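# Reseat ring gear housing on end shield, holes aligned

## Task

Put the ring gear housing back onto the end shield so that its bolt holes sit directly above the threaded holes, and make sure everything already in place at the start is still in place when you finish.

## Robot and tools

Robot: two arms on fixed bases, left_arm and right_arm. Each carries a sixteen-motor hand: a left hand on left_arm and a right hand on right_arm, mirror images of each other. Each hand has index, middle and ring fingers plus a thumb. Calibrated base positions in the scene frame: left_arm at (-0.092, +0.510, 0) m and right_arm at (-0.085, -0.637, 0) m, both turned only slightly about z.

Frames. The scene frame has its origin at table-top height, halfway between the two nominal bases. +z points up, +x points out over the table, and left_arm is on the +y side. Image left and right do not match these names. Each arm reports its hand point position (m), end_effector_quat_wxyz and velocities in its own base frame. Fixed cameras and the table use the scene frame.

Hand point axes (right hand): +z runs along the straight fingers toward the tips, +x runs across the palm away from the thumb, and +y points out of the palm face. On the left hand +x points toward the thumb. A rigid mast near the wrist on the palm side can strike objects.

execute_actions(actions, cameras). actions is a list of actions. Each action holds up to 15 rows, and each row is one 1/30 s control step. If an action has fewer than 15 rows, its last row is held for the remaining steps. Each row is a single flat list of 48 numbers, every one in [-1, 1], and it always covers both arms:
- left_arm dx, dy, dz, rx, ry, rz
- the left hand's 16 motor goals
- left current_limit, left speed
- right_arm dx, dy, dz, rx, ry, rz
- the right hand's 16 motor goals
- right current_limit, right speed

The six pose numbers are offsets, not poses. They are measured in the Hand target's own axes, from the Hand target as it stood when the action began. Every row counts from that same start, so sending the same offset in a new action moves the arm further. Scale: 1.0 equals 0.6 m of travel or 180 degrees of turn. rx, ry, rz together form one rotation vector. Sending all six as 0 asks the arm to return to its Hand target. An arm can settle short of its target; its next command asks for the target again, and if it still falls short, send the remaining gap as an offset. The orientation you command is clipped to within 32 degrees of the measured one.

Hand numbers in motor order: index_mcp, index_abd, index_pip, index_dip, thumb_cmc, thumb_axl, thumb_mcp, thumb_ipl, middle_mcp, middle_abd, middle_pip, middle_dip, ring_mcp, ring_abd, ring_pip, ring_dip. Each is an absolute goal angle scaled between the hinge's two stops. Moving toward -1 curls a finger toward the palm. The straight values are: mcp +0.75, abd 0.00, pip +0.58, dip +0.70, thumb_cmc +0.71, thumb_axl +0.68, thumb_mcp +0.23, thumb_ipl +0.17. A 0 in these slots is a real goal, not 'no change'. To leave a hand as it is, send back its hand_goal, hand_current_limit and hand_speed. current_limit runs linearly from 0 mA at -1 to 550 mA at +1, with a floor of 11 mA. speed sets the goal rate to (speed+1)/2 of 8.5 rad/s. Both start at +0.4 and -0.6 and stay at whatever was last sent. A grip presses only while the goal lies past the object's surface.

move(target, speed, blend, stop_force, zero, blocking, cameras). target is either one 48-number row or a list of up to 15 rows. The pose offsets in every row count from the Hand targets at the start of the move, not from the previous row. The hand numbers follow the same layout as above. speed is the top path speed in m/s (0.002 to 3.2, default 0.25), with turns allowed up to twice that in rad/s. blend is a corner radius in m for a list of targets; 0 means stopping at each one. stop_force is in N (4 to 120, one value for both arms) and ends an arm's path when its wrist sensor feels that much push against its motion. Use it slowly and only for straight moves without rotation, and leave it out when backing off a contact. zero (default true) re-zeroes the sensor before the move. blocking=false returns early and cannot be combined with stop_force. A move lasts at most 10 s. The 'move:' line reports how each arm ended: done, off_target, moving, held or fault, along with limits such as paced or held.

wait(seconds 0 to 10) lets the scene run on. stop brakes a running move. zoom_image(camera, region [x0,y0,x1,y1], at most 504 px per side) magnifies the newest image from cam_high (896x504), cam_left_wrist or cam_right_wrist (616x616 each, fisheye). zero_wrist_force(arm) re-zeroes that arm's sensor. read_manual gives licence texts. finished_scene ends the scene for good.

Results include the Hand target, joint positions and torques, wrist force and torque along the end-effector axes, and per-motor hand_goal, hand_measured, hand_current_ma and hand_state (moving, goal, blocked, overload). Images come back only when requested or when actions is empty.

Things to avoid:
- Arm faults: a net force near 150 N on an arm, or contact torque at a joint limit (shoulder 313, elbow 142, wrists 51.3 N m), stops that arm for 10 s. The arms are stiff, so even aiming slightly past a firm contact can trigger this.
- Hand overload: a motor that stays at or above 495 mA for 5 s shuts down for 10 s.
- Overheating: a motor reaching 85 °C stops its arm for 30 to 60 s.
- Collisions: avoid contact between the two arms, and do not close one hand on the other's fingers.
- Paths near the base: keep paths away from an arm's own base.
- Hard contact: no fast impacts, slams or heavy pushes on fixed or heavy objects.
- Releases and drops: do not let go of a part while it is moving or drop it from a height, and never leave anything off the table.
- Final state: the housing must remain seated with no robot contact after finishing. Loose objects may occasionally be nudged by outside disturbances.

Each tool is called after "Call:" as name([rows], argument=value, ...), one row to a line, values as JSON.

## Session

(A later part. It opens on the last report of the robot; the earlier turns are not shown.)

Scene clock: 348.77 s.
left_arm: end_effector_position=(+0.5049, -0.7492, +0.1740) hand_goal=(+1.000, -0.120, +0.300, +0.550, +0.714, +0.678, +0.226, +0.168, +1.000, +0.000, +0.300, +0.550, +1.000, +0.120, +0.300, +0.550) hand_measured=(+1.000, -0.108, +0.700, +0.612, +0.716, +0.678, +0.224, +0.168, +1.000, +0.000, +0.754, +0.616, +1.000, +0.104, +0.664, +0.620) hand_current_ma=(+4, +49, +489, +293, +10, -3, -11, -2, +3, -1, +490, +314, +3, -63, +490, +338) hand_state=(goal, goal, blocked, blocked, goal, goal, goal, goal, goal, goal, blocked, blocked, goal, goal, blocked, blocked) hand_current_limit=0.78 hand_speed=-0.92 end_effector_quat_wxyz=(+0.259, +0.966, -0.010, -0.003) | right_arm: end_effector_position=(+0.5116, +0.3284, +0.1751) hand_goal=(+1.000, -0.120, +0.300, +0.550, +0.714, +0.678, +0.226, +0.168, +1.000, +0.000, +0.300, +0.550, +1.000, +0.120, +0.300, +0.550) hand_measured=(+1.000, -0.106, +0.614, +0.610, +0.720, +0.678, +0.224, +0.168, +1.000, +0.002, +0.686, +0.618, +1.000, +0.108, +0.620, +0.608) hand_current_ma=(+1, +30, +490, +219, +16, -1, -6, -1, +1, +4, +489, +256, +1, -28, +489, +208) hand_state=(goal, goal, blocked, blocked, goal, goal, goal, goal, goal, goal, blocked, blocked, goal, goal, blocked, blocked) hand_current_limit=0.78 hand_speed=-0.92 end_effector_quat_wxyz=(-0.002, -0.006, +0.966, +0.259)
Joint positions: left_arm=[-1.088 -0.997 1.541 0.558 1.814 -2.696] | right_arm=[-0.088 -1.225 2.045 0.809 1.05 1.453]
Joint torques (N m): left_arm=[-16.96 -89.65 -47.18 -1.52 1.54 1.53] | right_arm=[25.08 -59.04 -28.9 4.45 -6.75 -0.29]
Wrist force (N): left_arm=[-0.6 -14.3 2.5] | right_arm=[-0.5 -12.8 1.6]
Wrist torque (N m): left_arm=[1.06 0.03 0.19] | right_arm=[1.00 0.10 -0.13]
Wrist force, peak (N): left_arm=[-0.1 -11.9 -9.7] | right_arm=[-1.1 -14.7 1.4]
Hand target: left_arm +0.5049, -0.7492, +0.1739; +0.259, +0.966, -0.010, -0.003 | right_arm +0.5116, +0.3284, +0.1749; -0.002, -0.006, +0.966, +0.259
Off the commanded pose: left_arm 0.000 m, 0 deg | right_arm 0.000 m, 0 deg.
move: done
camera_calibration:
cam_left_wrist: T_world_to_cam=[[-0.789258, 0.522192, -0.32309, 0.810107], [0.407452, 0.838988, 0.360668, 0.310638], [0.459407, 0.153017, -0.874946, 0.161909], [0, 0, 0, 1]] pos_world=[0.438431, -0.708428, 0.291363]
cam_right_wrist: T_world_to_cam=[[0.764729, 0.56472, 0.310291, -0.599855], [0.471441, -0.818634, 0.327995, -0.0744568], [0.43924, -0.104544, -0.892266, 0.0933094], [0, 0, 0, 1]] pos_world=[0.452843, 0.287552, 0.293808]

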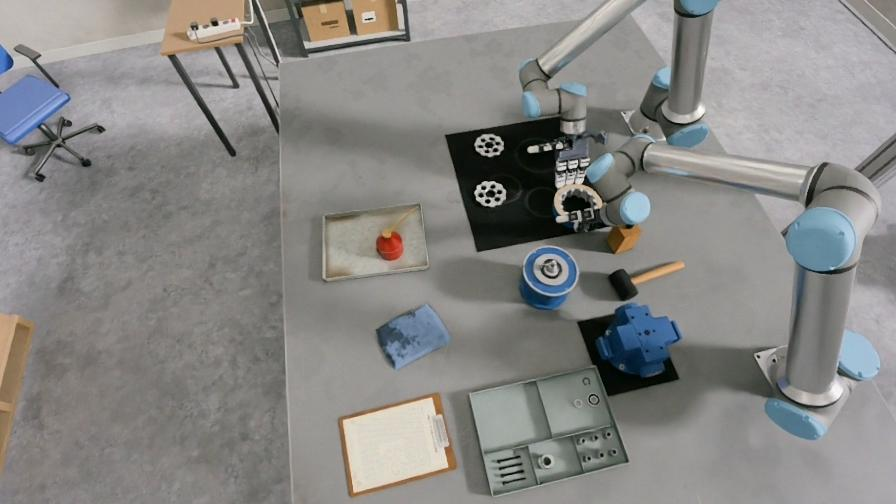

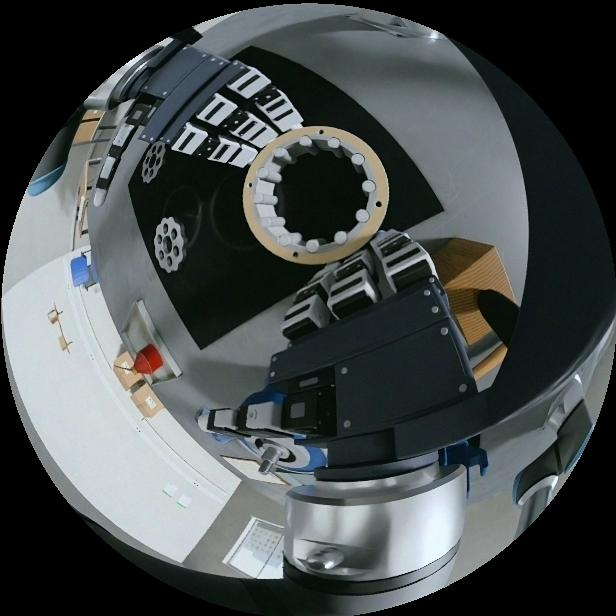

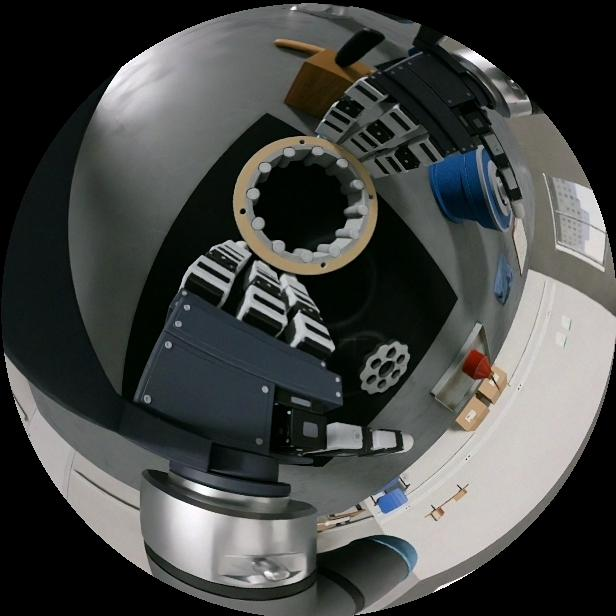

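Call:
move(target=[0,0.02083,-0.03608,0,0,0,1.0,-0.12,0.30,0.55,0.714,0.678,0.226,0.168,1.0,0,0.30,0.55,1.0,0.12,0.30,0.55,0.78,-0.92,0,0.02083,-0.03608,0,0,0,1.0,-0.12,0.30,0.55,0.714,0.678,0.226,0.168,1.0,0,0.30,0.55,1.0,0.12,0.30,0.55,0.78,-0.92], speed=0.03, cameras=["cam_high","cam_right_wrist","cam_left_wrist"])

Call:
zoom_image(camera="cam_high", region=[530, 130, 650, 260])

Scene clock: 356.87 s.
left_arm: end_effector_position=(+0.5049, -0.7492, +0.1992) hand_goal=(+1.000, -0.120, +0.300, +0.550, +0.714, +0.678, +0.226, +0.168, +1.000, +0.000, +0.300, +0.550, +1.000, +0.120, +0.300, +0.550) hand_measured=(+1.000, -0.098, +0.696, +0.610, +0.716, +0.678, +0.224, +0.168, +1.000, -0.002, +0.754, +0.616, +1.000, +0.090, +0.658, +0.620) hand_current_ma=(+4, +89, +490, +291, +10, -3, -11, -2, +3, -10, +489, +314, +3, -117, +489, +338) hand_state=(goal, blocked, blocked, blocked, goal, goal, goal, goal, goal, goal, blocked, blocked, goal, blocked, blocked, blocked) hand_current_limit=0.78 hand_speed=-0.92 end_effector_quat_wxyz=(+0.259, +0.966, -0.010, -0.003) | right_arm: end_effector_position=(+0.5117, +0.3284, +0.2002) hand_goal=(+1.000, -0.120, +0.300, +0.550, +0.714, +0.678, +0.226, +0.168, +1.000, +0.000, +0.300, +0.550, +1.000, +0.120, +0.300, +0.550) hand_measured=(+1.000, -0.098, +0.610, +0.608, +0.720, +0.678, +0.224, +0.168, +1.000, +0.002, +0.686, +0.618, +1.000, +0.100, +0.618, +0.606) hand_current_ma=(+1, +54, +490, +207, +16, -1, -6, -1, +1, +5, +489, +256, +1, -52, +490, +197) hand_state=(goal, blocked, blocked, blocked, goal, goal, goal, goal, goal, goal, blocked, blocked, goal, blocked, blocked, blocked) hand_current_limit=0.78 hand_speed=-0.92 end_effector_quat_wxyz=(-0.002, -0.006, +0.966, +0.259)
Joint positions: left_arm=[-1.088 -1.017 1.525 0.596 1.814 -2.696] | right_arm=[-0.088 -1.257 2.031 0.856 1.05 1.453]
Joint torques (N m): left_arm=[-18.89 -82.32 -37.91 -3.96 0.67 -0.05] | right_arm=[22.5 -40.63 -21.08 2.71 -7.42 -0.07]
Wrist force (N): left_arm=[-1.0 -14.6 2.1] | right_arm=[0.1 -11.6 -1.9]
Wrist torque (N m): left_arm=[1.15 0.04 0.14] | right_arm=[1.31 0.22 -0.02]
Wrist force, peak (N): left_arm=[-0.9 -15.0 3.4] | right_arm=[-0.5 -13.2 1.3]
Hand target: left_arm +0.5048, -0.7492, +0.1989; +0.259, +0.966, -0.010, -0.003 | right_arm +0.5116, +0.3284, +0.1999; -0.002, -0.006, +0.966, +0.259
Off the commanded pose: left_arm 0.000 m, 0 deg | right_arm 0.000 m, 0 deg.
move: done
camera_calibration:
cam_left_wrist: T_world_to_cam=[[-0.789232, 0.52214, -0.323236, 0.818215], [0.407405, 0.83904, 0.360602, 0.301663], [0.459493, 0.152911, -0.87492, 0.18375], [0, 0, 0, 1]] pos_world=[0.438431, -0.708428, 0.316463]
cam_right_wrist: T_world_to_cam=[[0.764607, 0.564792, 0.310462, -0.60772], [0.471418, -0.818583, 0.328156, -0.082663], [0.439479, -0.104553, -0.892147, 0.115573], [0, 0, 0, 1]] pos_world=[0.452843, 0.287652, 0.318909]

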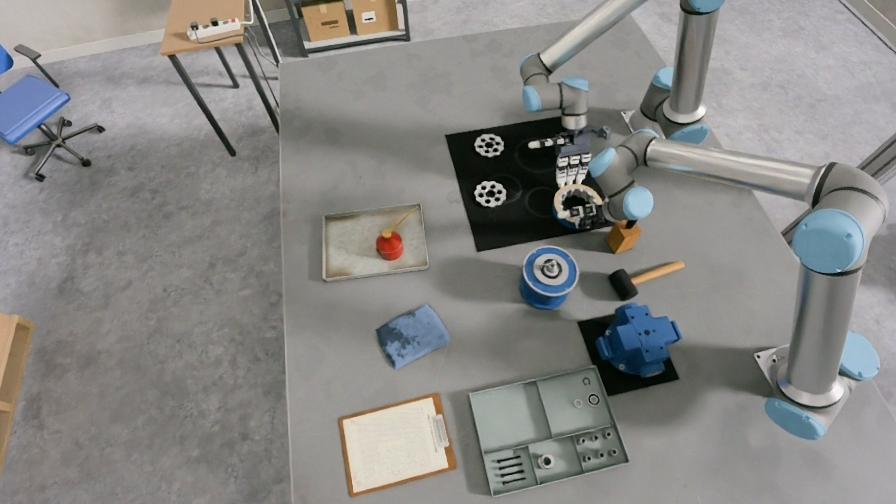

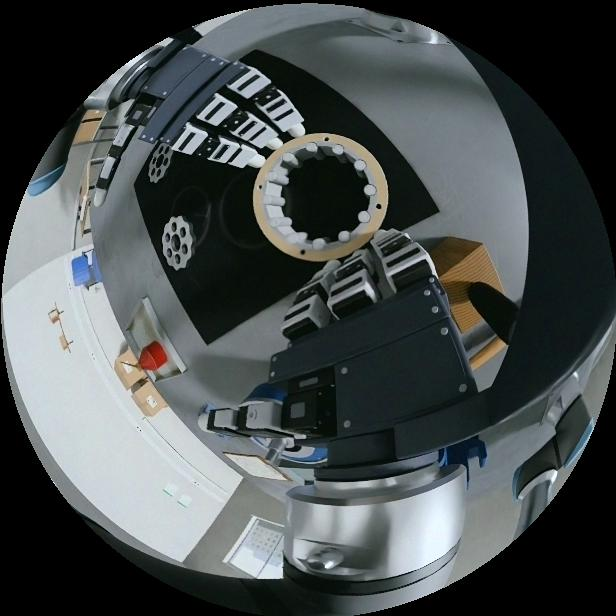

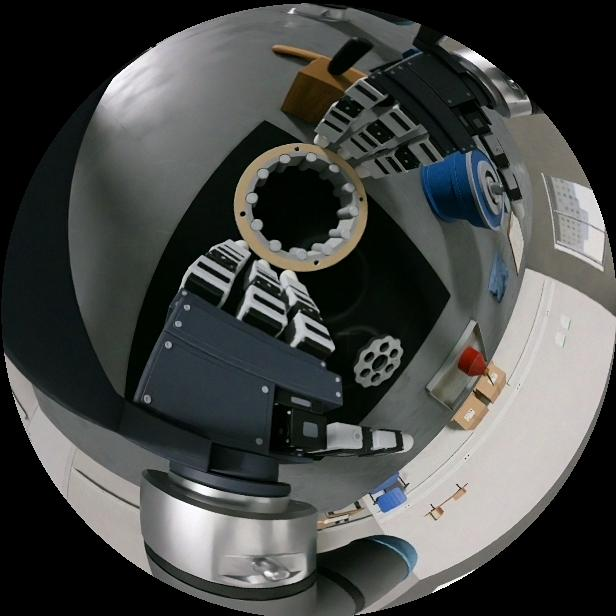

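Scaled by 3.877 from the camera's 896x504 image, which has a finer 1280x720 frame.

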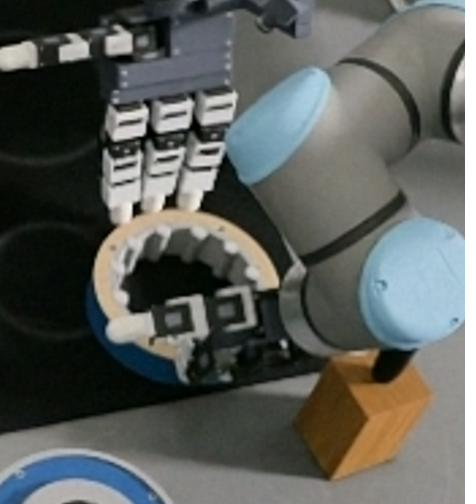

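Call:
move([
  [0,0,0,0,0,0,1.0,-0.12,1.0,0.696,0.714,0.678,0.226,0.168,1.0,0,1.0,0.696,1.0,0.12,1.0,0.696,0.4,-0.8,0,0,0,0,0,0,1.0,-0.12,1.0,0.696,0.714,0.678,0.226,0.168,1.0,0,1.0,0.696,1.0,0.12,1.0,0.696,0.4,-0.8],
  [-0.001,-0.035,-0.0394,0,0,0,1.0,-0.2,1.0,1.0,0.714,0.678,0.226,0.168,1.0,0,1.0,1.0,1.0,0.2,1.0,1.0,0.4,-0.8,0.0007,-0.035,-0.0394,0,0,0,1.0,-0.2,1.0,1.0,0.714,0.678,0.226,0.168,1.0,0,1.0,1.0,1.0,0.2,1.0,1.0,0.4,-0.8],
  [0.0053,-0.0333,-0.0887,-0.1111,0,0,1.0,-0.2,1.0,1.0,0.714,0.678,0.226,0.168,1.0,0,1.0,1.0,1.0,0.2,1.0,1.0,0.4,-0.8,0,-0.0252,-0.082,-0.1111,0,0,1.0,-0.2,1.0,1.0,0.714,0.678,0.226,0.168,1.0,0,1.0,1.0,1.0,0.2,1.0,1.0,0.4,-0.8],
], speed=0.1, cameras=["cam_high","cam_right_wrist","cam_left_wrist"])

Call:
zoom_image(camera="cam_high", region=[530, 110, 670, 260])

Scene clock: 395.23 s.
left_arm: end_effector_position=(+0.5077, -0.7095, +0.2272) hand_goal=(+1.000, -0.200, +1.000, +1.000, +0.714, +0.678, +0.226, +0.168, +1.000, +0.000, +1.000, +1.000, +1.000, +0.200, +1.000, +1.000) hand_measured=(+1.000, -0.196, +0.998, +0.998, +0.718, +0.678, +0.224, +0.168, +1.000, -0.002, +0.996, +0.996, +1.000, +0.196, +0.998, +0.996) hand_current_ma=(+0, +14, -13, -11, +19, -3, -11, -2, +0, -9, -13, -13, +0, -15, -13, -14) hand_state=(goal, goal, goal, goal, goal, goal, goal, goal, goal, goal, goal, goal, goal, goal, goal, goal) hand_current_limit=0.40 hand_speed=-0.80 end_effector_quat_wxyz=(+0.374, +0.927, -0.010, -0.004) | right_arm: end_effector_position=(+0.5120, +0.2924, +0.2290) hand_goal=(+1.000, -0.200, +1.000, +1.000, +0.714, +0.678, +0.226, +0.168, +1.000, +0.000, +1.000, +1.000, +1.000, +0.200, +1.000, +1.000) hand_measured=(+1.000, -0.196, +0.996, +0.998, +0.720, +0.678, +0.224, +0.168, +1.000, +0.002, +0.996, +0.996, +1.000, +0.196, +0.996, +0.998) hand_current_ma=(+0, +9, -9, -6, +16, -1, -6, -1, +0, +3, -9, -7, +0, -9, -9, -6) hand_state=(goal, goal, goal, goal, goal, goal, goal, goal, goal, goal, goal, goal, goal, goal, goal, goal) hand_current_limit=0.40 hand_speed=-0.80 end_effector_quat_wxyz=(-0.003, -0.006, +0.923, +0.385)
Joint positions: left_arm=[-1.029 -1.11 1.679 0.318 1.95 -2.715] | right_arm=[-0.244 -1.208 2.091 0.94 0.813 1.214]
Joint torques (N m): left_arm=[-6.12 -72.94 -40.91 4.57 -1.91 0.39] | right_arm=[21.26 -76.78 -28.76 1.96 -1.39 1.77]
Wrist force (N): left_arm=[-1.3 -0.1 -0.2] | right_arm=[-1.2 0.2 -0.7]
Wrist torque (N m): left_arm=[-0.01 0.20 -0.20] | right_arm=[0.00 0.20 -0.09]
Wrist force, peak (N): left_arm=[-1.0 -14.8 0.6] | right_arm=[-0.4 -11.2 -7.1]
Hand target: left_arm +0.5077, -0.7095, +0.2272; +0.374, +0.927, -0.010, -0.004 (not the last commanded pose) | right_arm +0.5120, +0.2925, +0.2291; -0.003, -0.006, +0.923, +0.385 (not the last commanded pose)
Off the commanded pose: left_arm 0.009 m, 6 deg | right_arm 0.006 m, 5 deg.
move: held (left_arm; a check stopped the path), off_target (right_arm; braked when a check withheld steps of left_arm); path passed 2 of 3 targets; limits=held
pose unreachable (left arm): on one or more control steps of this call, first in action 0 (counted from 0), this arm could not follow its commanded pose, so it was not sent that pose on those steps. It may still have moved: this result reports where it is.
cause: moving toward the commanded pose would bring two parts of the arm too close to each other (joints 4 (wrist 1) to 6 (wrist 3) lie between them).
camera_calibration:
cam_left_wrist: T_world_to_cam=[[-0.79114, 0.429711, -0.435254, 0.769653], [0.408862, 0.900814, 0.146173, 0.348796], [0.454895, -0.062316, -0.888362, 0.0535644], [0, 0, 0, 1]] pos_world=[0.441927, -0.641591, 0.331595]
cam_right_wrist: T_world_to_cam=[[0.76635, 0.463037, 0.445314, -0.598585], [0.472031, -0.876052, 0.0985884, -0.0527423], [0.435768, 0.134649, -0.88993, 0.0687966], [0, 0, 0, 1]] pos_world=[0.453643, 0.221699, 0.332982]

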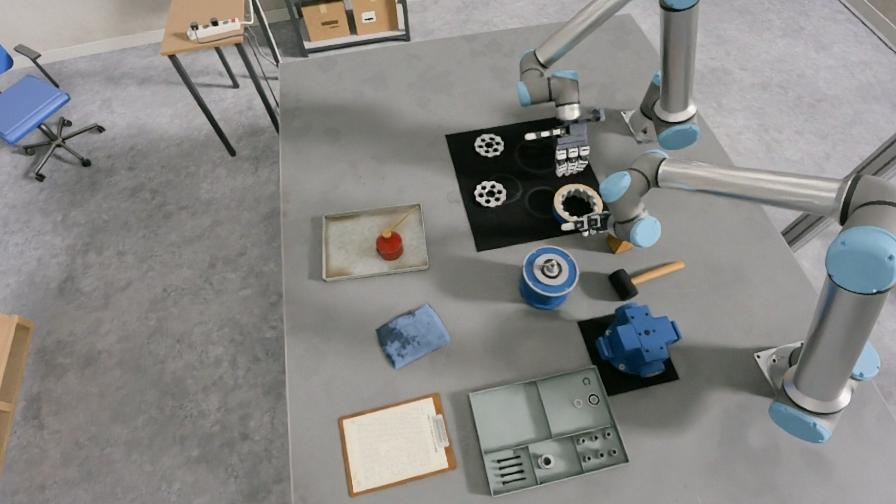

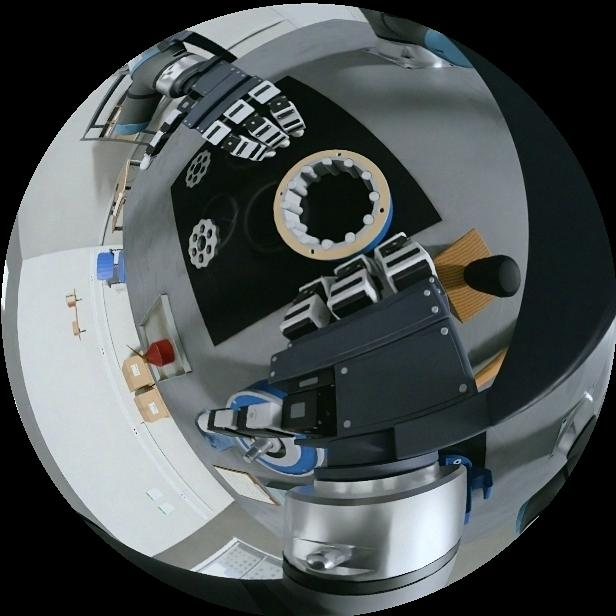

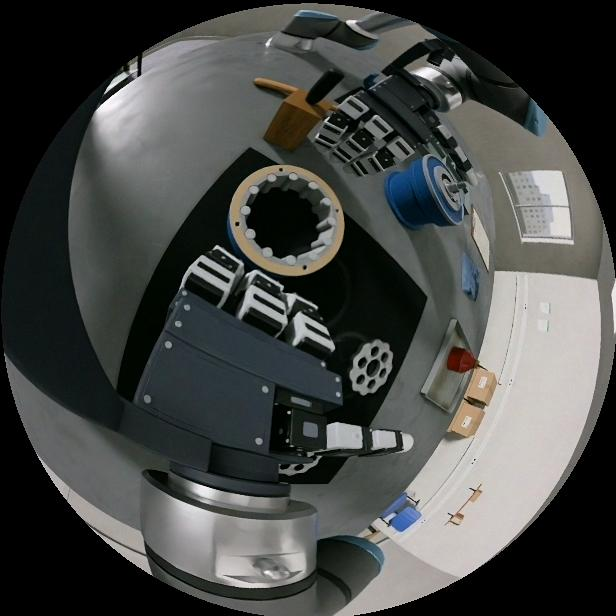

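Scaled by 3.360 from the camera's 896x504 image, which has a finer 1280x720 frame.

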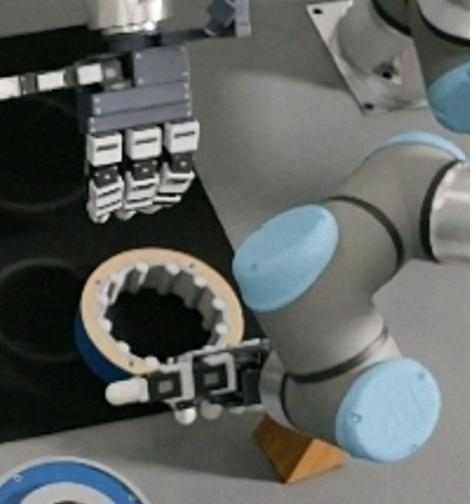

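Call:
move([
  [0,0.1502,-0.1557,0.0222,0,0,1.0,-0.2,1.0,1.0,0.714,0.678,0.226,0.168,1.0,0,1.0,1.0,1.0,0.2,1.0,1.0,0.4,-0.8,0,0.154,-0.1525,0.0289,0,0,1.0,-0.2,1.0,1.0,0.714,0.678,0.226,0.168,1.0,0,1.0,1.0,1.0,0.2,1.0,1.0,0.4,-0.8],
  [0.4078,-0.1535,-0.4782,0.0216,-0.0855,0.0950,1.0,-0.2,1.0,1.0,0.714,0.678,0.226,0.168,1.0,0,1.0,1.0,1.0,0.2,1.0,1.0,0.4,-0.8,-0.3097,0.5033,0.1738,0.0289,-0.0870,0.0941,1.0,-0.2,1.0,1.0,0.714,0.678,0.226,0.168,1.0,0,1.0,1.0,1.0,0.2,1.0,1.0,0.4,-0.8],
], blend=[0.03,0], speed=0.15, cameras=["cam_high","cam_right_wrist","cam_left_wrist"])

Call:
zoom_image(camera="cam_high", region=[480, 200, 620, 340])

Call:
zoom_image(camera="cam_left_wrist", region=[180, 100, 480, 400])

Call:
zoom_image(camera="cam_right_wrist", region=[140, 100, 440, 400])

Scene clock: 441.63 s.
left_arm: end_effector_position=(+0.5322, -0.6840, +0.3587) hand_goal=(+1.000, -0.200, +1.000, +1.000, +0.714, +0.678, +0.226, +0.168, +1.000, +0.000, +1.000, +1.000, +1.000, +0.200, +1.000, +1.000) hand_measured=(+1.000, -0.198, +0.998, +0.998, +0.720, +0.678, +0.224, +0.168, +1.000, +0.000, +0.998, +0.998, +1.000, +0.198, +0.998, +0.996) hand_current_ma=(-1, +10, -8, -10, +27, -3, -13, -2, -1, -4, -9, -12, -1, -9, -9, -13) hand_state=(goal, goal, goal, goal, goal, goal, goal, goal, goal, goal, goal, goal, goal, goal, goal, goal) hand_current_limit=0.40 hand_speed=-0.80 end_effector_quat_wxyz=(+0.342, +0.939, -0.028, -0.010) | right_arm: end_effector_position=(+0.5391, +0.3354, +0.3607) hand_goal=(+1.000, -0.200, +1.000, +1.000, +0.714, +0.678, +0.226, +0.168, +1.000, +0.000, +1.000, +1.000, +1.000, +0.200, +1.000, +1.000) hand_measured=(+1.000, -0.196, +0.996, +0.998, +0.720, +0.678, +0.224, +0.168, +1.000, +0.002, +0.996, +0.996, +1.000, +0.196, +0.996, +0.998) hand_current_ma=(+0, +9, -9, -6, +16, -1, -6, -1, +0, +3, -9, -7, +0, -8, -9, -6) hand_state=(goal, goal, goal, goal, goal, goal, goal, goal, goal, goal, goal, goal, goal, goal, goal, goal) hand_current_limit=0.40 hand_speed=-0.80 end_effector_quat_wxyz=(+0.008, +0.022, +0.939, +0.343)
Joint positions: left_arm=[-0.974 -1.179 1.514 0.65 1.973 -2.608] | right_arm=[-0.123 -1.376 1.919 1.093 0.874 1.471]
Joint torques (N m): left_arm=[-13.34 -84.24 -27.93 -0.32 -1.8 -1.94] | right_arm=[9.08 -68.47 -29.52 2.2 0.52 2.7]
Wrist force (N): left_arm=[-0.9 0.0 -0.5] | right_arm=[-0.2 0.1 -1.2]
Wrist torque (N m): left_arm=[0.03 0.12 -0.27] | right_arm=[0.11 0.10 0.14]
Wrist force, peak (N): left_arm=[5.9 -8.0 -5.6] | right_arm=[0.3 0.1 -1.7]
Hand target: left_arm +0.5322, -0.6840, +0.3587; +0.342, +0.939, -0.028, -0.010 (not the last commanded pose) | right_arm +0.5391, +0.3354, +0.3608; +0.008, +0.022, +0.939, +0.343 (not the last commanded pose)
Off the commanded pose: left_arm 0.326 m, 21 deg | right_arm 0.291 m, 20 deg.
move: held (left_arm; a check stopped the path), off_target (right_arm; braked when a check withheld steps of left_arm); path passed 1 of 2 targets; limits=held
pose unreachable (left arm): on one or more control steps of this call, first in action 0 (counted from 0), this arm could not follow its commanded pose, so it was not sent that pose on those steps. It may still have moved: this result reports where it is.
cause: moving toward the commanded pose would bring two parts of the arm too close to each other (joints 4 (wrist 1) to 6 (wrist 3) lie between them).
camera_calibration:
cam_left_wrist: T_world_to_cam=[[-0.772106, 0.488988, -0.405885, 0.85512], [0.442642, 0.872093, 0.20862, 0.236588], [0.455982, -0.0185849, -0.889795, 0.190736], [0, 0, 0, 1]] pos_world=[0.468547, -0.620926, 0.467439]
cam_right_wrist: T_world_to_cam=[[0.794208, 0.455178, 0.40255, -0.694844], [0.419664, -0.889982, 0.178362, -0.0367024], [0.439449, 0.027279, -0.897853, 0.205354], [0, 0, 0, 1]] pos_world=[0.477011, 0.278011, 0.470633]

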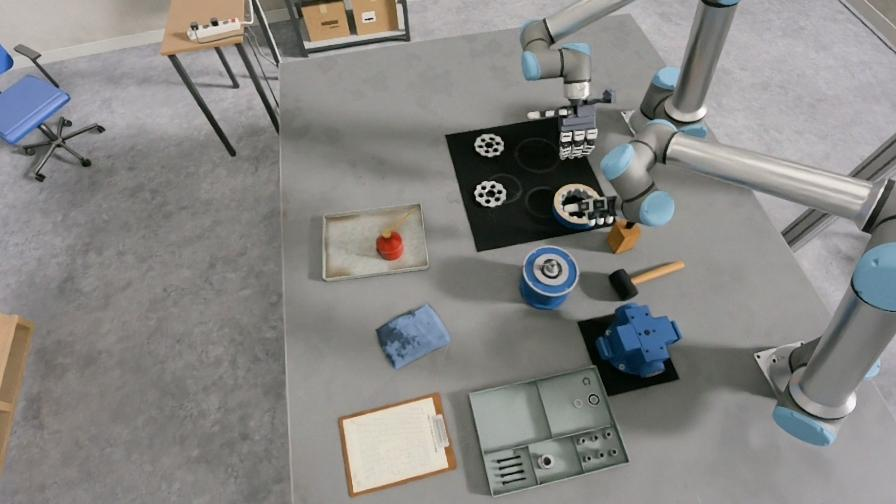

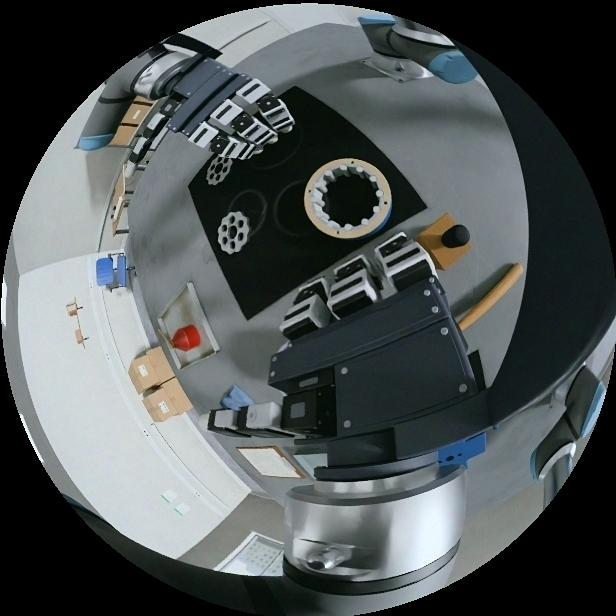

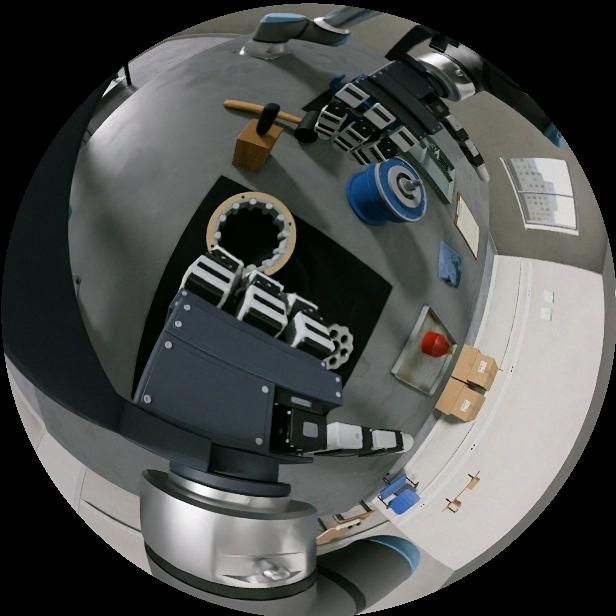

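Scaled by 3.600 from the camera's 896x504 image, which has a finer 1280x720 frame.

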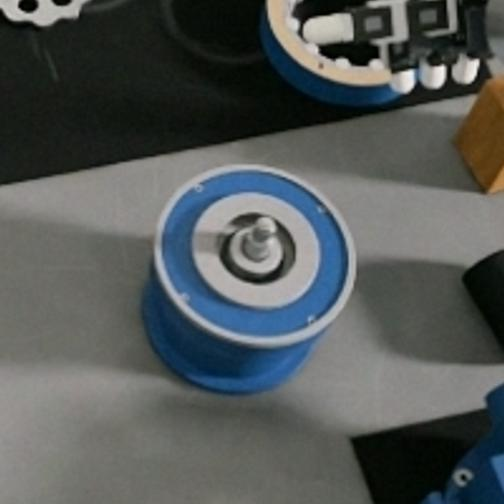

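Scaled by 1.680 from the camera's 616x616 image, which has a finer 880x880 frame.

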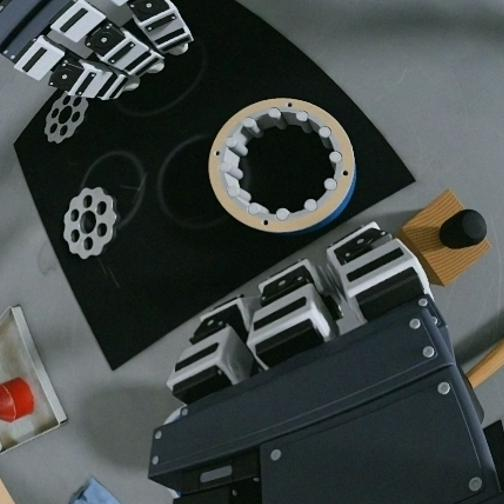

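Scaled by 1.680 from the camera's 616x616 image, which has a finer 880x880 frame.

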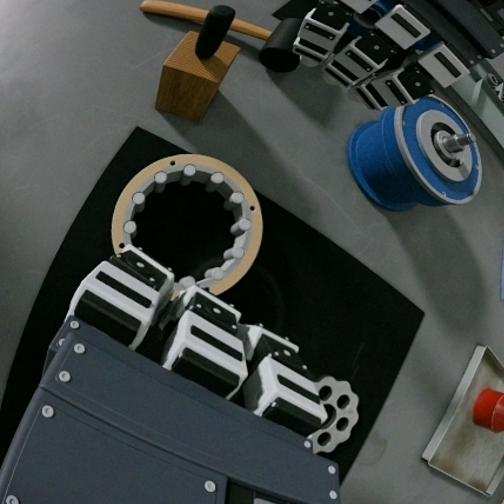

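Call:
move(target=[-0.0132,-0.035,0.2072,0.0555,-0.0407,0.058,1.0,-0.2,1.0,1.0,0.714,0.678,0.226,0.168,1.0,0,1.0,1.0,1.0,0.2,1.0,1.0,0.4,-0.8,0.1428,-0.1288,0.1327,0.0562,-0.0368,0.0524,1.0,-0.2,1.0,1.0,0.714,0.678,0.226,0.168,1.0,0,1.0,1.0,1.0,0.2,1.0,1.0,0.4,-0.8], speed=0.15, cameras=["cam_high","cam_right_wrist","cam_left_wrist"])

Call:
zoom_image(camera="cam_high", region=[510, 110, 670, 260])

Call:
zoom_image(camera="cam_left_wrist", region=[180, 100, 480, 400])

Call:
zoom_image(camera="cam_right_wrist", region=[140, 100, 440, 400])

Scene clock: 588.50 s.
left_arm: end_effector_position=(+0.5204, -0.7472, +0.2500) hand_goal=(+1.000, -0.200, +1.000, +1.000, +0.714, +0.678, +0.226, +0.168, +1.000, +0.000, +1.000, +1.000, +1.000, +0.200, +1.000, +1.000) hand_measured=(+1.000, -0.198, +0.998, +0.998, +0.720, +0.678, +0.224, +0.168, +1.000, +0.000, +0.998, +0.998, +1.000, +0.198, +0.998, +0.996) hand_current_ma=(-1, +10, -8, -10, +27, -3, -13, -2, -1, -4, -9, -12, -1, -9, -9, -13) hand_state=(goal, goal, goal, goal, goal, goal, goal, goal, goal, goal, goal, goal, goal, goal, goal, goal) hand_current_limit=0.40 hand_speed=-0.80 end_effector_quat_wxyz=(+0.256, +0.957, -0.136, -0.036) | right_arm: end_effector_position=(+0.4530, +0.3317, +0.2503) hand_goal=(+1.000, -0.200, +1.000, +1.000, +0.714, +0.678, +0.226, +0.168, +1.000, +0.000, +1.000, +1.000, +1.000, +0.200, +1.000, +1.000) hand_measured=(+1.000, -0.196, +0.996, +0.998, +0.720, +0.678, +0.224, +0.168, +1.000, +0.002, +0.996, +0.996, +1.000, +0.196, +0.996, +0.998) hand_current_ma=(+0, +8, -9, -6, +16, -1, -6, -1, +0, +3, -9, -7, +0, -7, -9, -6) hand_state=(goal, goal, goal, goal, goal, goal, goal, goal, goal, goal, goal, goal, goal, goal, goal, goal) hand_current_limit=0.40 hand_speed=-0.80 end_effector_quat_wxyz=(+0.032, +0.119, +0.959, +0.256)
Joint positions: left_arm=[-1.009 -0.969 1.367 0.807 1.953 -2.369] | right_arm=[-0.073 -1.497 2.175 0.794 1.057 1.77]
Joint torques (N m): left_arm=[12.4 -78.43 -32.9 2.49 3.24 0.84] | right_arm=[-20.9 -22.79 -22.21 1.93 -0.79 1.99]
Wrist force (N): left_arm=[-1.1 0.0 -0.4] | right_arm=[-0.3 -0.7 -1.1]
Wrist torque (N m): left_arm=[0.01 0.14 -0.17] | right_arm=[-0.13 0.11 0.18]
Wrist force, peak (N): left_arm=[-1.0 -0.1 -1.9] | right_arm=[-1.9 1.1 -2.3]
Hand target: left_arm +0.5205, -0.7471, +0.2500; +0.256, +0.957, -0.136, -0.036 | right_arm +0.4531, +0.3316, +0.2501; +0.032, +0.119, +0.959, +0.256
Off the commanded pose: left_arm 0.000 m, 0 deg | right_arm 0.000 m, 0 deg.
move: done
camera_calibration:
cam_left_wrist: T_world_to_cam=[[-0.627657, 0.708574, -0.322442, 0.900893], [0.61013, 0.704989, 0.361569, 0.0692435], [0.483516, 0.0302101, -0.874814, 0.116609], [0, 0, 0, 1]] pos_world=[0.466822, -0.690688, 0.367461]
cam_right_wrist: T_world_to_cam=[[0.884239, 0.349221, 0.310107, -0.562936], [0.244795, -0.912029, 0.329056, 0.0645829], [0.397741, -0.215052, -0.891939, 0.241826], [0, 0, 0, 1]] pos_world=[0.385776, 0.307496, 0.369013]

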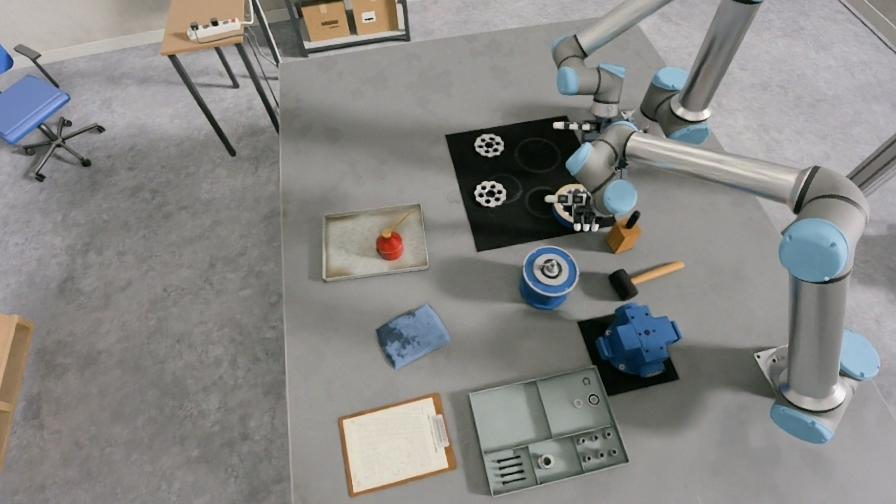

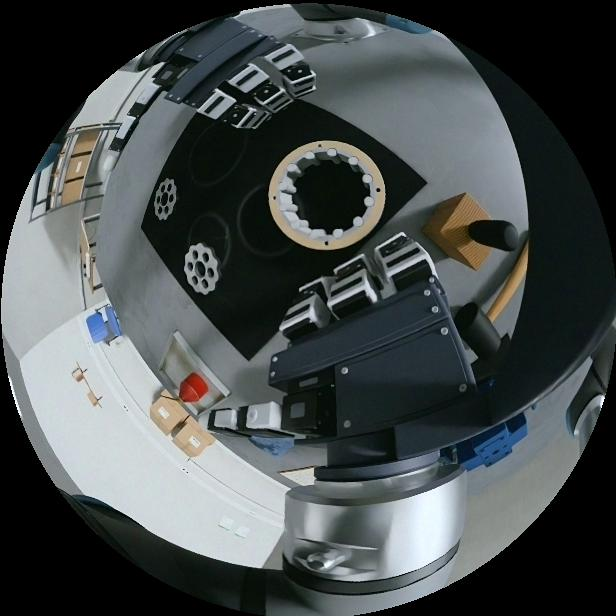

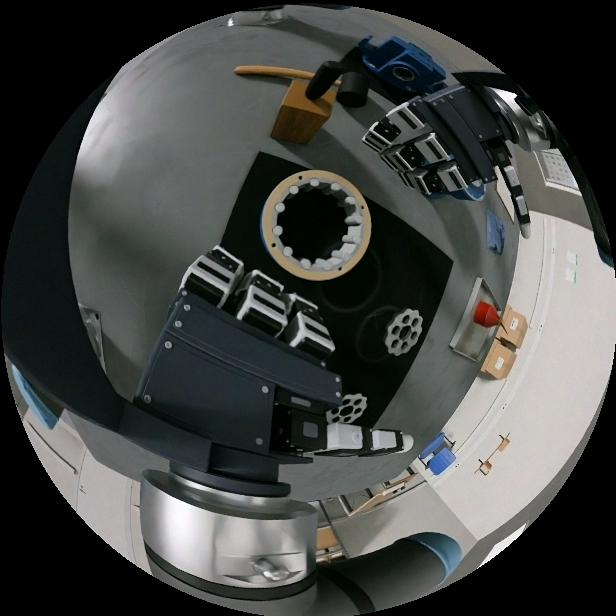

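Scaled by 3.150 from the camera's 896x504 image, which has a finer 1280x720 frame.

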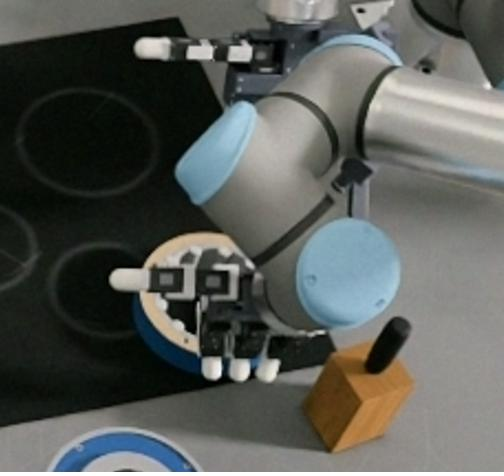

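Scaled by 1.680 from the camera's 616x616 image, which has a finer 880x880 frame.

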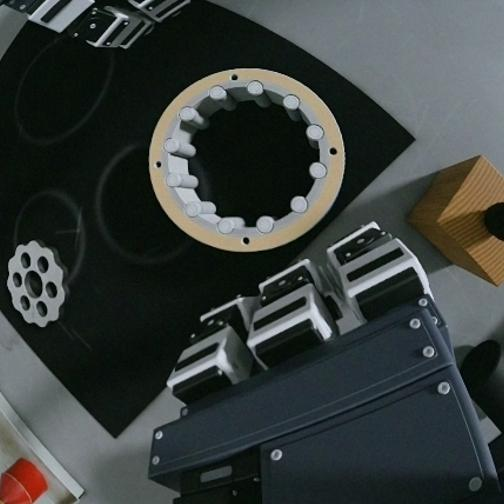

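Scaled by 1.680 from the camera's 616x616 image, which has a finer 880x880 frame.

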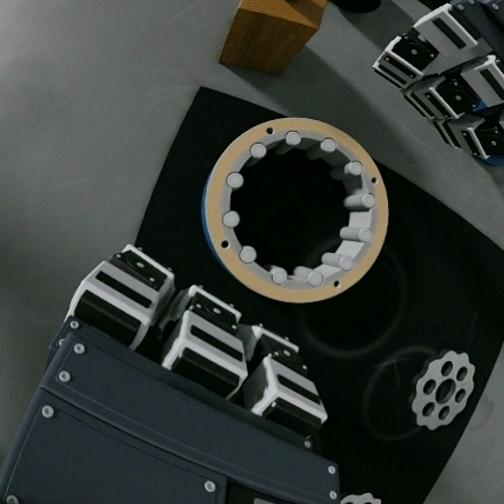

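Call:
move([
  [0,-0.0692,0.1198,0,0,0,1.0,-0.2,1.0,1.0,0.714,0.678,0.226,0.168,1.0,0,1.0,1.0,1.0,0.2,1.0,1.0,0.4,-0.92,0,-0.0683,0.1183,0,0,0,1.0,-0.2,1.0,1.0,0.714,0.678,0.226,0.168,1.0,0,1.0,1.0,1.0,0.2,1.0,1.0,0.4,-0.92],
  [0,-0.0403,0.1365,0,0,0,1.0,-0.2,1.0,1.0,0.714,0.678,0.226,0.168,1.0,0,1.0,1.0,1.0,0.2,1.0,1.0,0.4,-0.92,0,-0.0395,0.135,0,0,0,1.0,-0.2,1.0,1.0,0.714,0.678,0.226,0.168,1.0,0,1.0,1.0,1.0,0.2,1.0,1.0,0.4,-0.92],
  [0,-0.0403,0.1365,0,0,0,1.0,-0.2,1.0,0.1,0.714,0.678,0.226,0.168,1.0,0,1.0,0.1,1.0,0.2,1.0,0.1,0.4,-0.92,0,-0.0395,0.135,0,0,0,1.0,-0.2,1.0,0.1,0.714,0.678,0.226,0.168,1.0,0,1.0,0.1,1.0,0.2,1.0,0.1,0.4,-0.92],
], speed=0.08, cameras=["cam_high","cam_right_wrist","cam_left_wrist"])

Call:
zoom_image(camera="cam_high", region=[510, 110, 670, 260])

Call:
zoom_image(camera="cam_left_wrist", region=[180, 100, 480, 400])

Call:
zoom_image(camera="cam_right_wrist", region=[140, 100, 440, 400])

Scene clock: 600.87 s.
left_arm: end_effector_position=(+0.5150, -0.7662, +0.1669) hand_goal=(+1.000, -0.200, +1.000, +0.100, +0.714, +0.678, +0.226, +0.168, +1.000, +0.000, +1.000, +0.100, +1.000, +0.200, +1.000, +0.100) hand_measured=(+1.000, -0.198, +1.000, +0.286, +0.720, +0.678, +0.224, +0.168, +1.000, +0.000, +1.000, +0.376, +1.000, +0.198, +1.000, +0.284) hand_current_ma=(+4, +10, +2, +385, +27, -3, -13, -2, +3, -2, +1, +385, +3, -11, +1, +385) hand_state=(goal, goal, goal, blocked, goal, goal, goal, goal, goal, goal, goal, blocked, goal, goal, goal, blocked) hand_current_limit=0.40 hand_speed=-0.92 end_effector_quat_wxyz=(+0.256, +0.957, -0.136, -0.036) | right_arm: end_effector_position=(+0.4580, +0.3508, +0.1681) hand_goal=(+1.000, -0.200, +1.000, +0.100, +0.714, +0.678, +0.226, +0.168, +1.000, +0.000, +1.000, +0.100, +1.000, +0.200, +1.000, +0.100) hand_measured=(+1.000, -0.196, +1.000, +0.324, +0.720, +0.678, +0.224, +0.168, +1.000, +0.002, +1.000, +0.144, +1.000, +0.196, +0.996, +0.102) hand_current_ma=(+2, +8, +1, +385, +16, -1, -6, -1, +0, +2, +0, +151, +0, -7, -9, +6) hand_state=(goal, goal, goal, blocked, goal, goal, goal, goal, goal, goal, goal, blocked, goal, goal, goal, goal) hand_current_limit=0.40 hand_speed=-0.92 end_effector_quat_wxyz=(+0.032, +0.119, +0.959, +0.256)
Joint positions: left_arm=[-1.028 -0.894 1.4 0.693 1.946 -2.388] | right_arm=[-0.022 -1.37 2.212 0.601 1.063 1.829]
Joint torques (N m): left_arm=[-6.27 -100.26 -43.9 0.76 2.61 1.88] | right_arm=[14.76 -61.18 -21.11 4.9 -4.02 2.39]
Wrist force (N): left_arm=[-0.8 -15.6 0.6] | right_arm=[-0.1 -9.7 0.6]
Wrist torque (N m): left_arm=[1.27 0.14 0.05] | right_arm=[0.64 0.15 0.20]
Wrist force, peak (N): left_arm=[-1.0 -15.8 0.7] | right_arm=[0.1 -9.9 0.5]
Hand target: left_arm +0.5150, -0.7662, +0.1669; +0.256, +0.957, -0.136, -0.036 | right_arm +0.4580, +0.3508, +0.1681; +0.032, +0.119, +0.959, +0.256
Off the commanded pose: left_arm 0.000 m, 0 deg | right_arm 0.000 m, 0 deg.
move: done
camera_calibration:
cam_left_wrist: T_world_to_cam=[[-0.627703, 0.708592, -0.322313, 0.884145], [0.610145, 0.704967, 0.361588, 0.116119], [0.483438, 0.0303116, -0.874853, 0.0471806], [0, 0, 0, 1]] pos_world=[0.461322, -0.709788, 0.284261]
cam_right_wrist: T_world_to_cam=[[0.88445, 0.348897, 0.309868, -0.54842], [0.244526, -0.912106, 0.329044, 0.108044], [0.397435, -0.215252, -0.892027, 0.170988], [0, 0, 0, 1]] pos_world=[0.390674, 0.326695, 0.286913]

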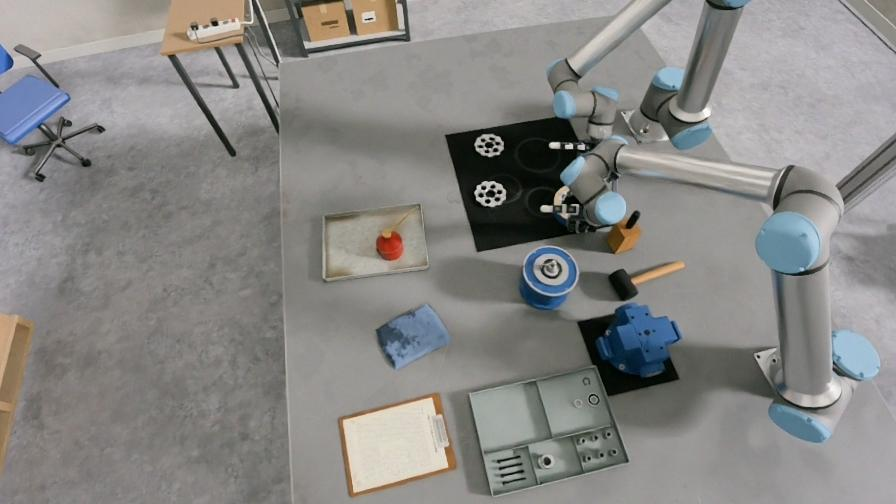

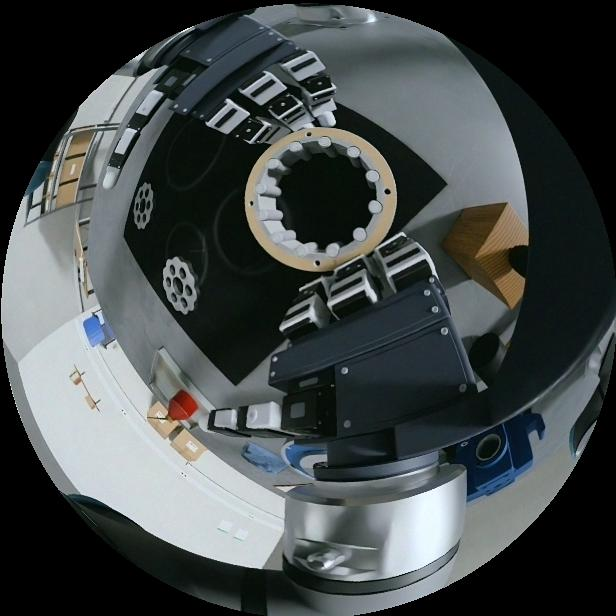

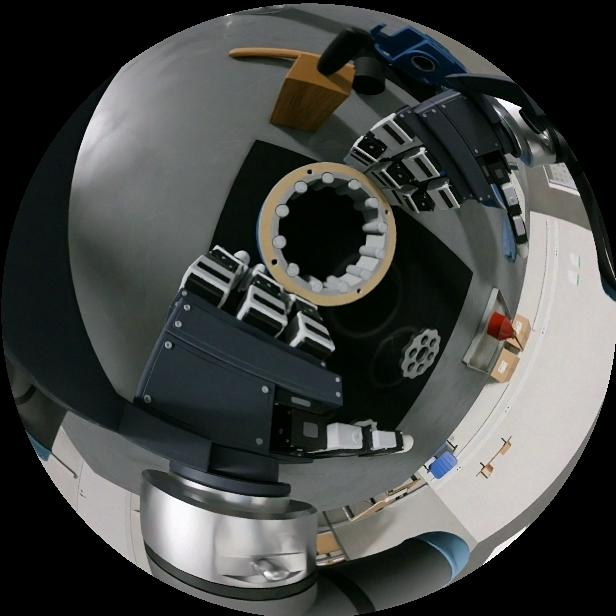

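Scaled by 3.150 from the camera's 896x504 image, which has a finer 1280x720 frame.

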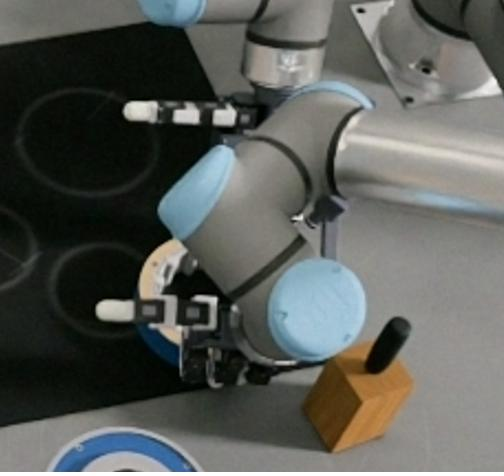

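Scaled by 1.680 from the camera's 616x616 image, which has a finer 880x880 frame.

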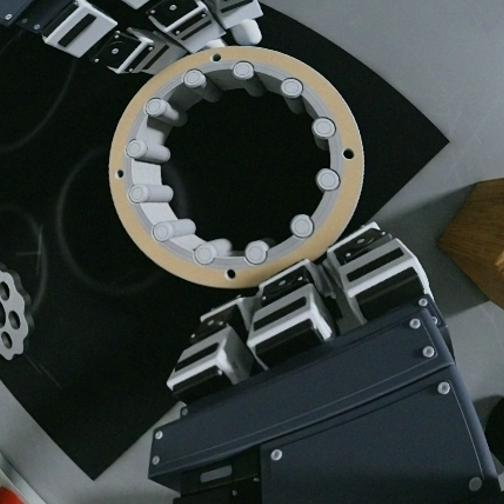

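Scaled by 1.680 from the camera's 616x616 image, which has a finer 880x880 frame.

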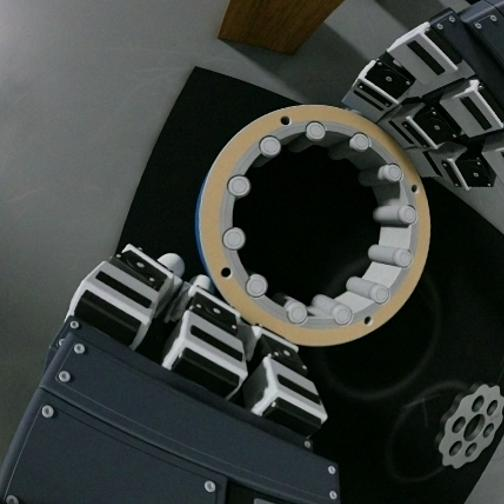

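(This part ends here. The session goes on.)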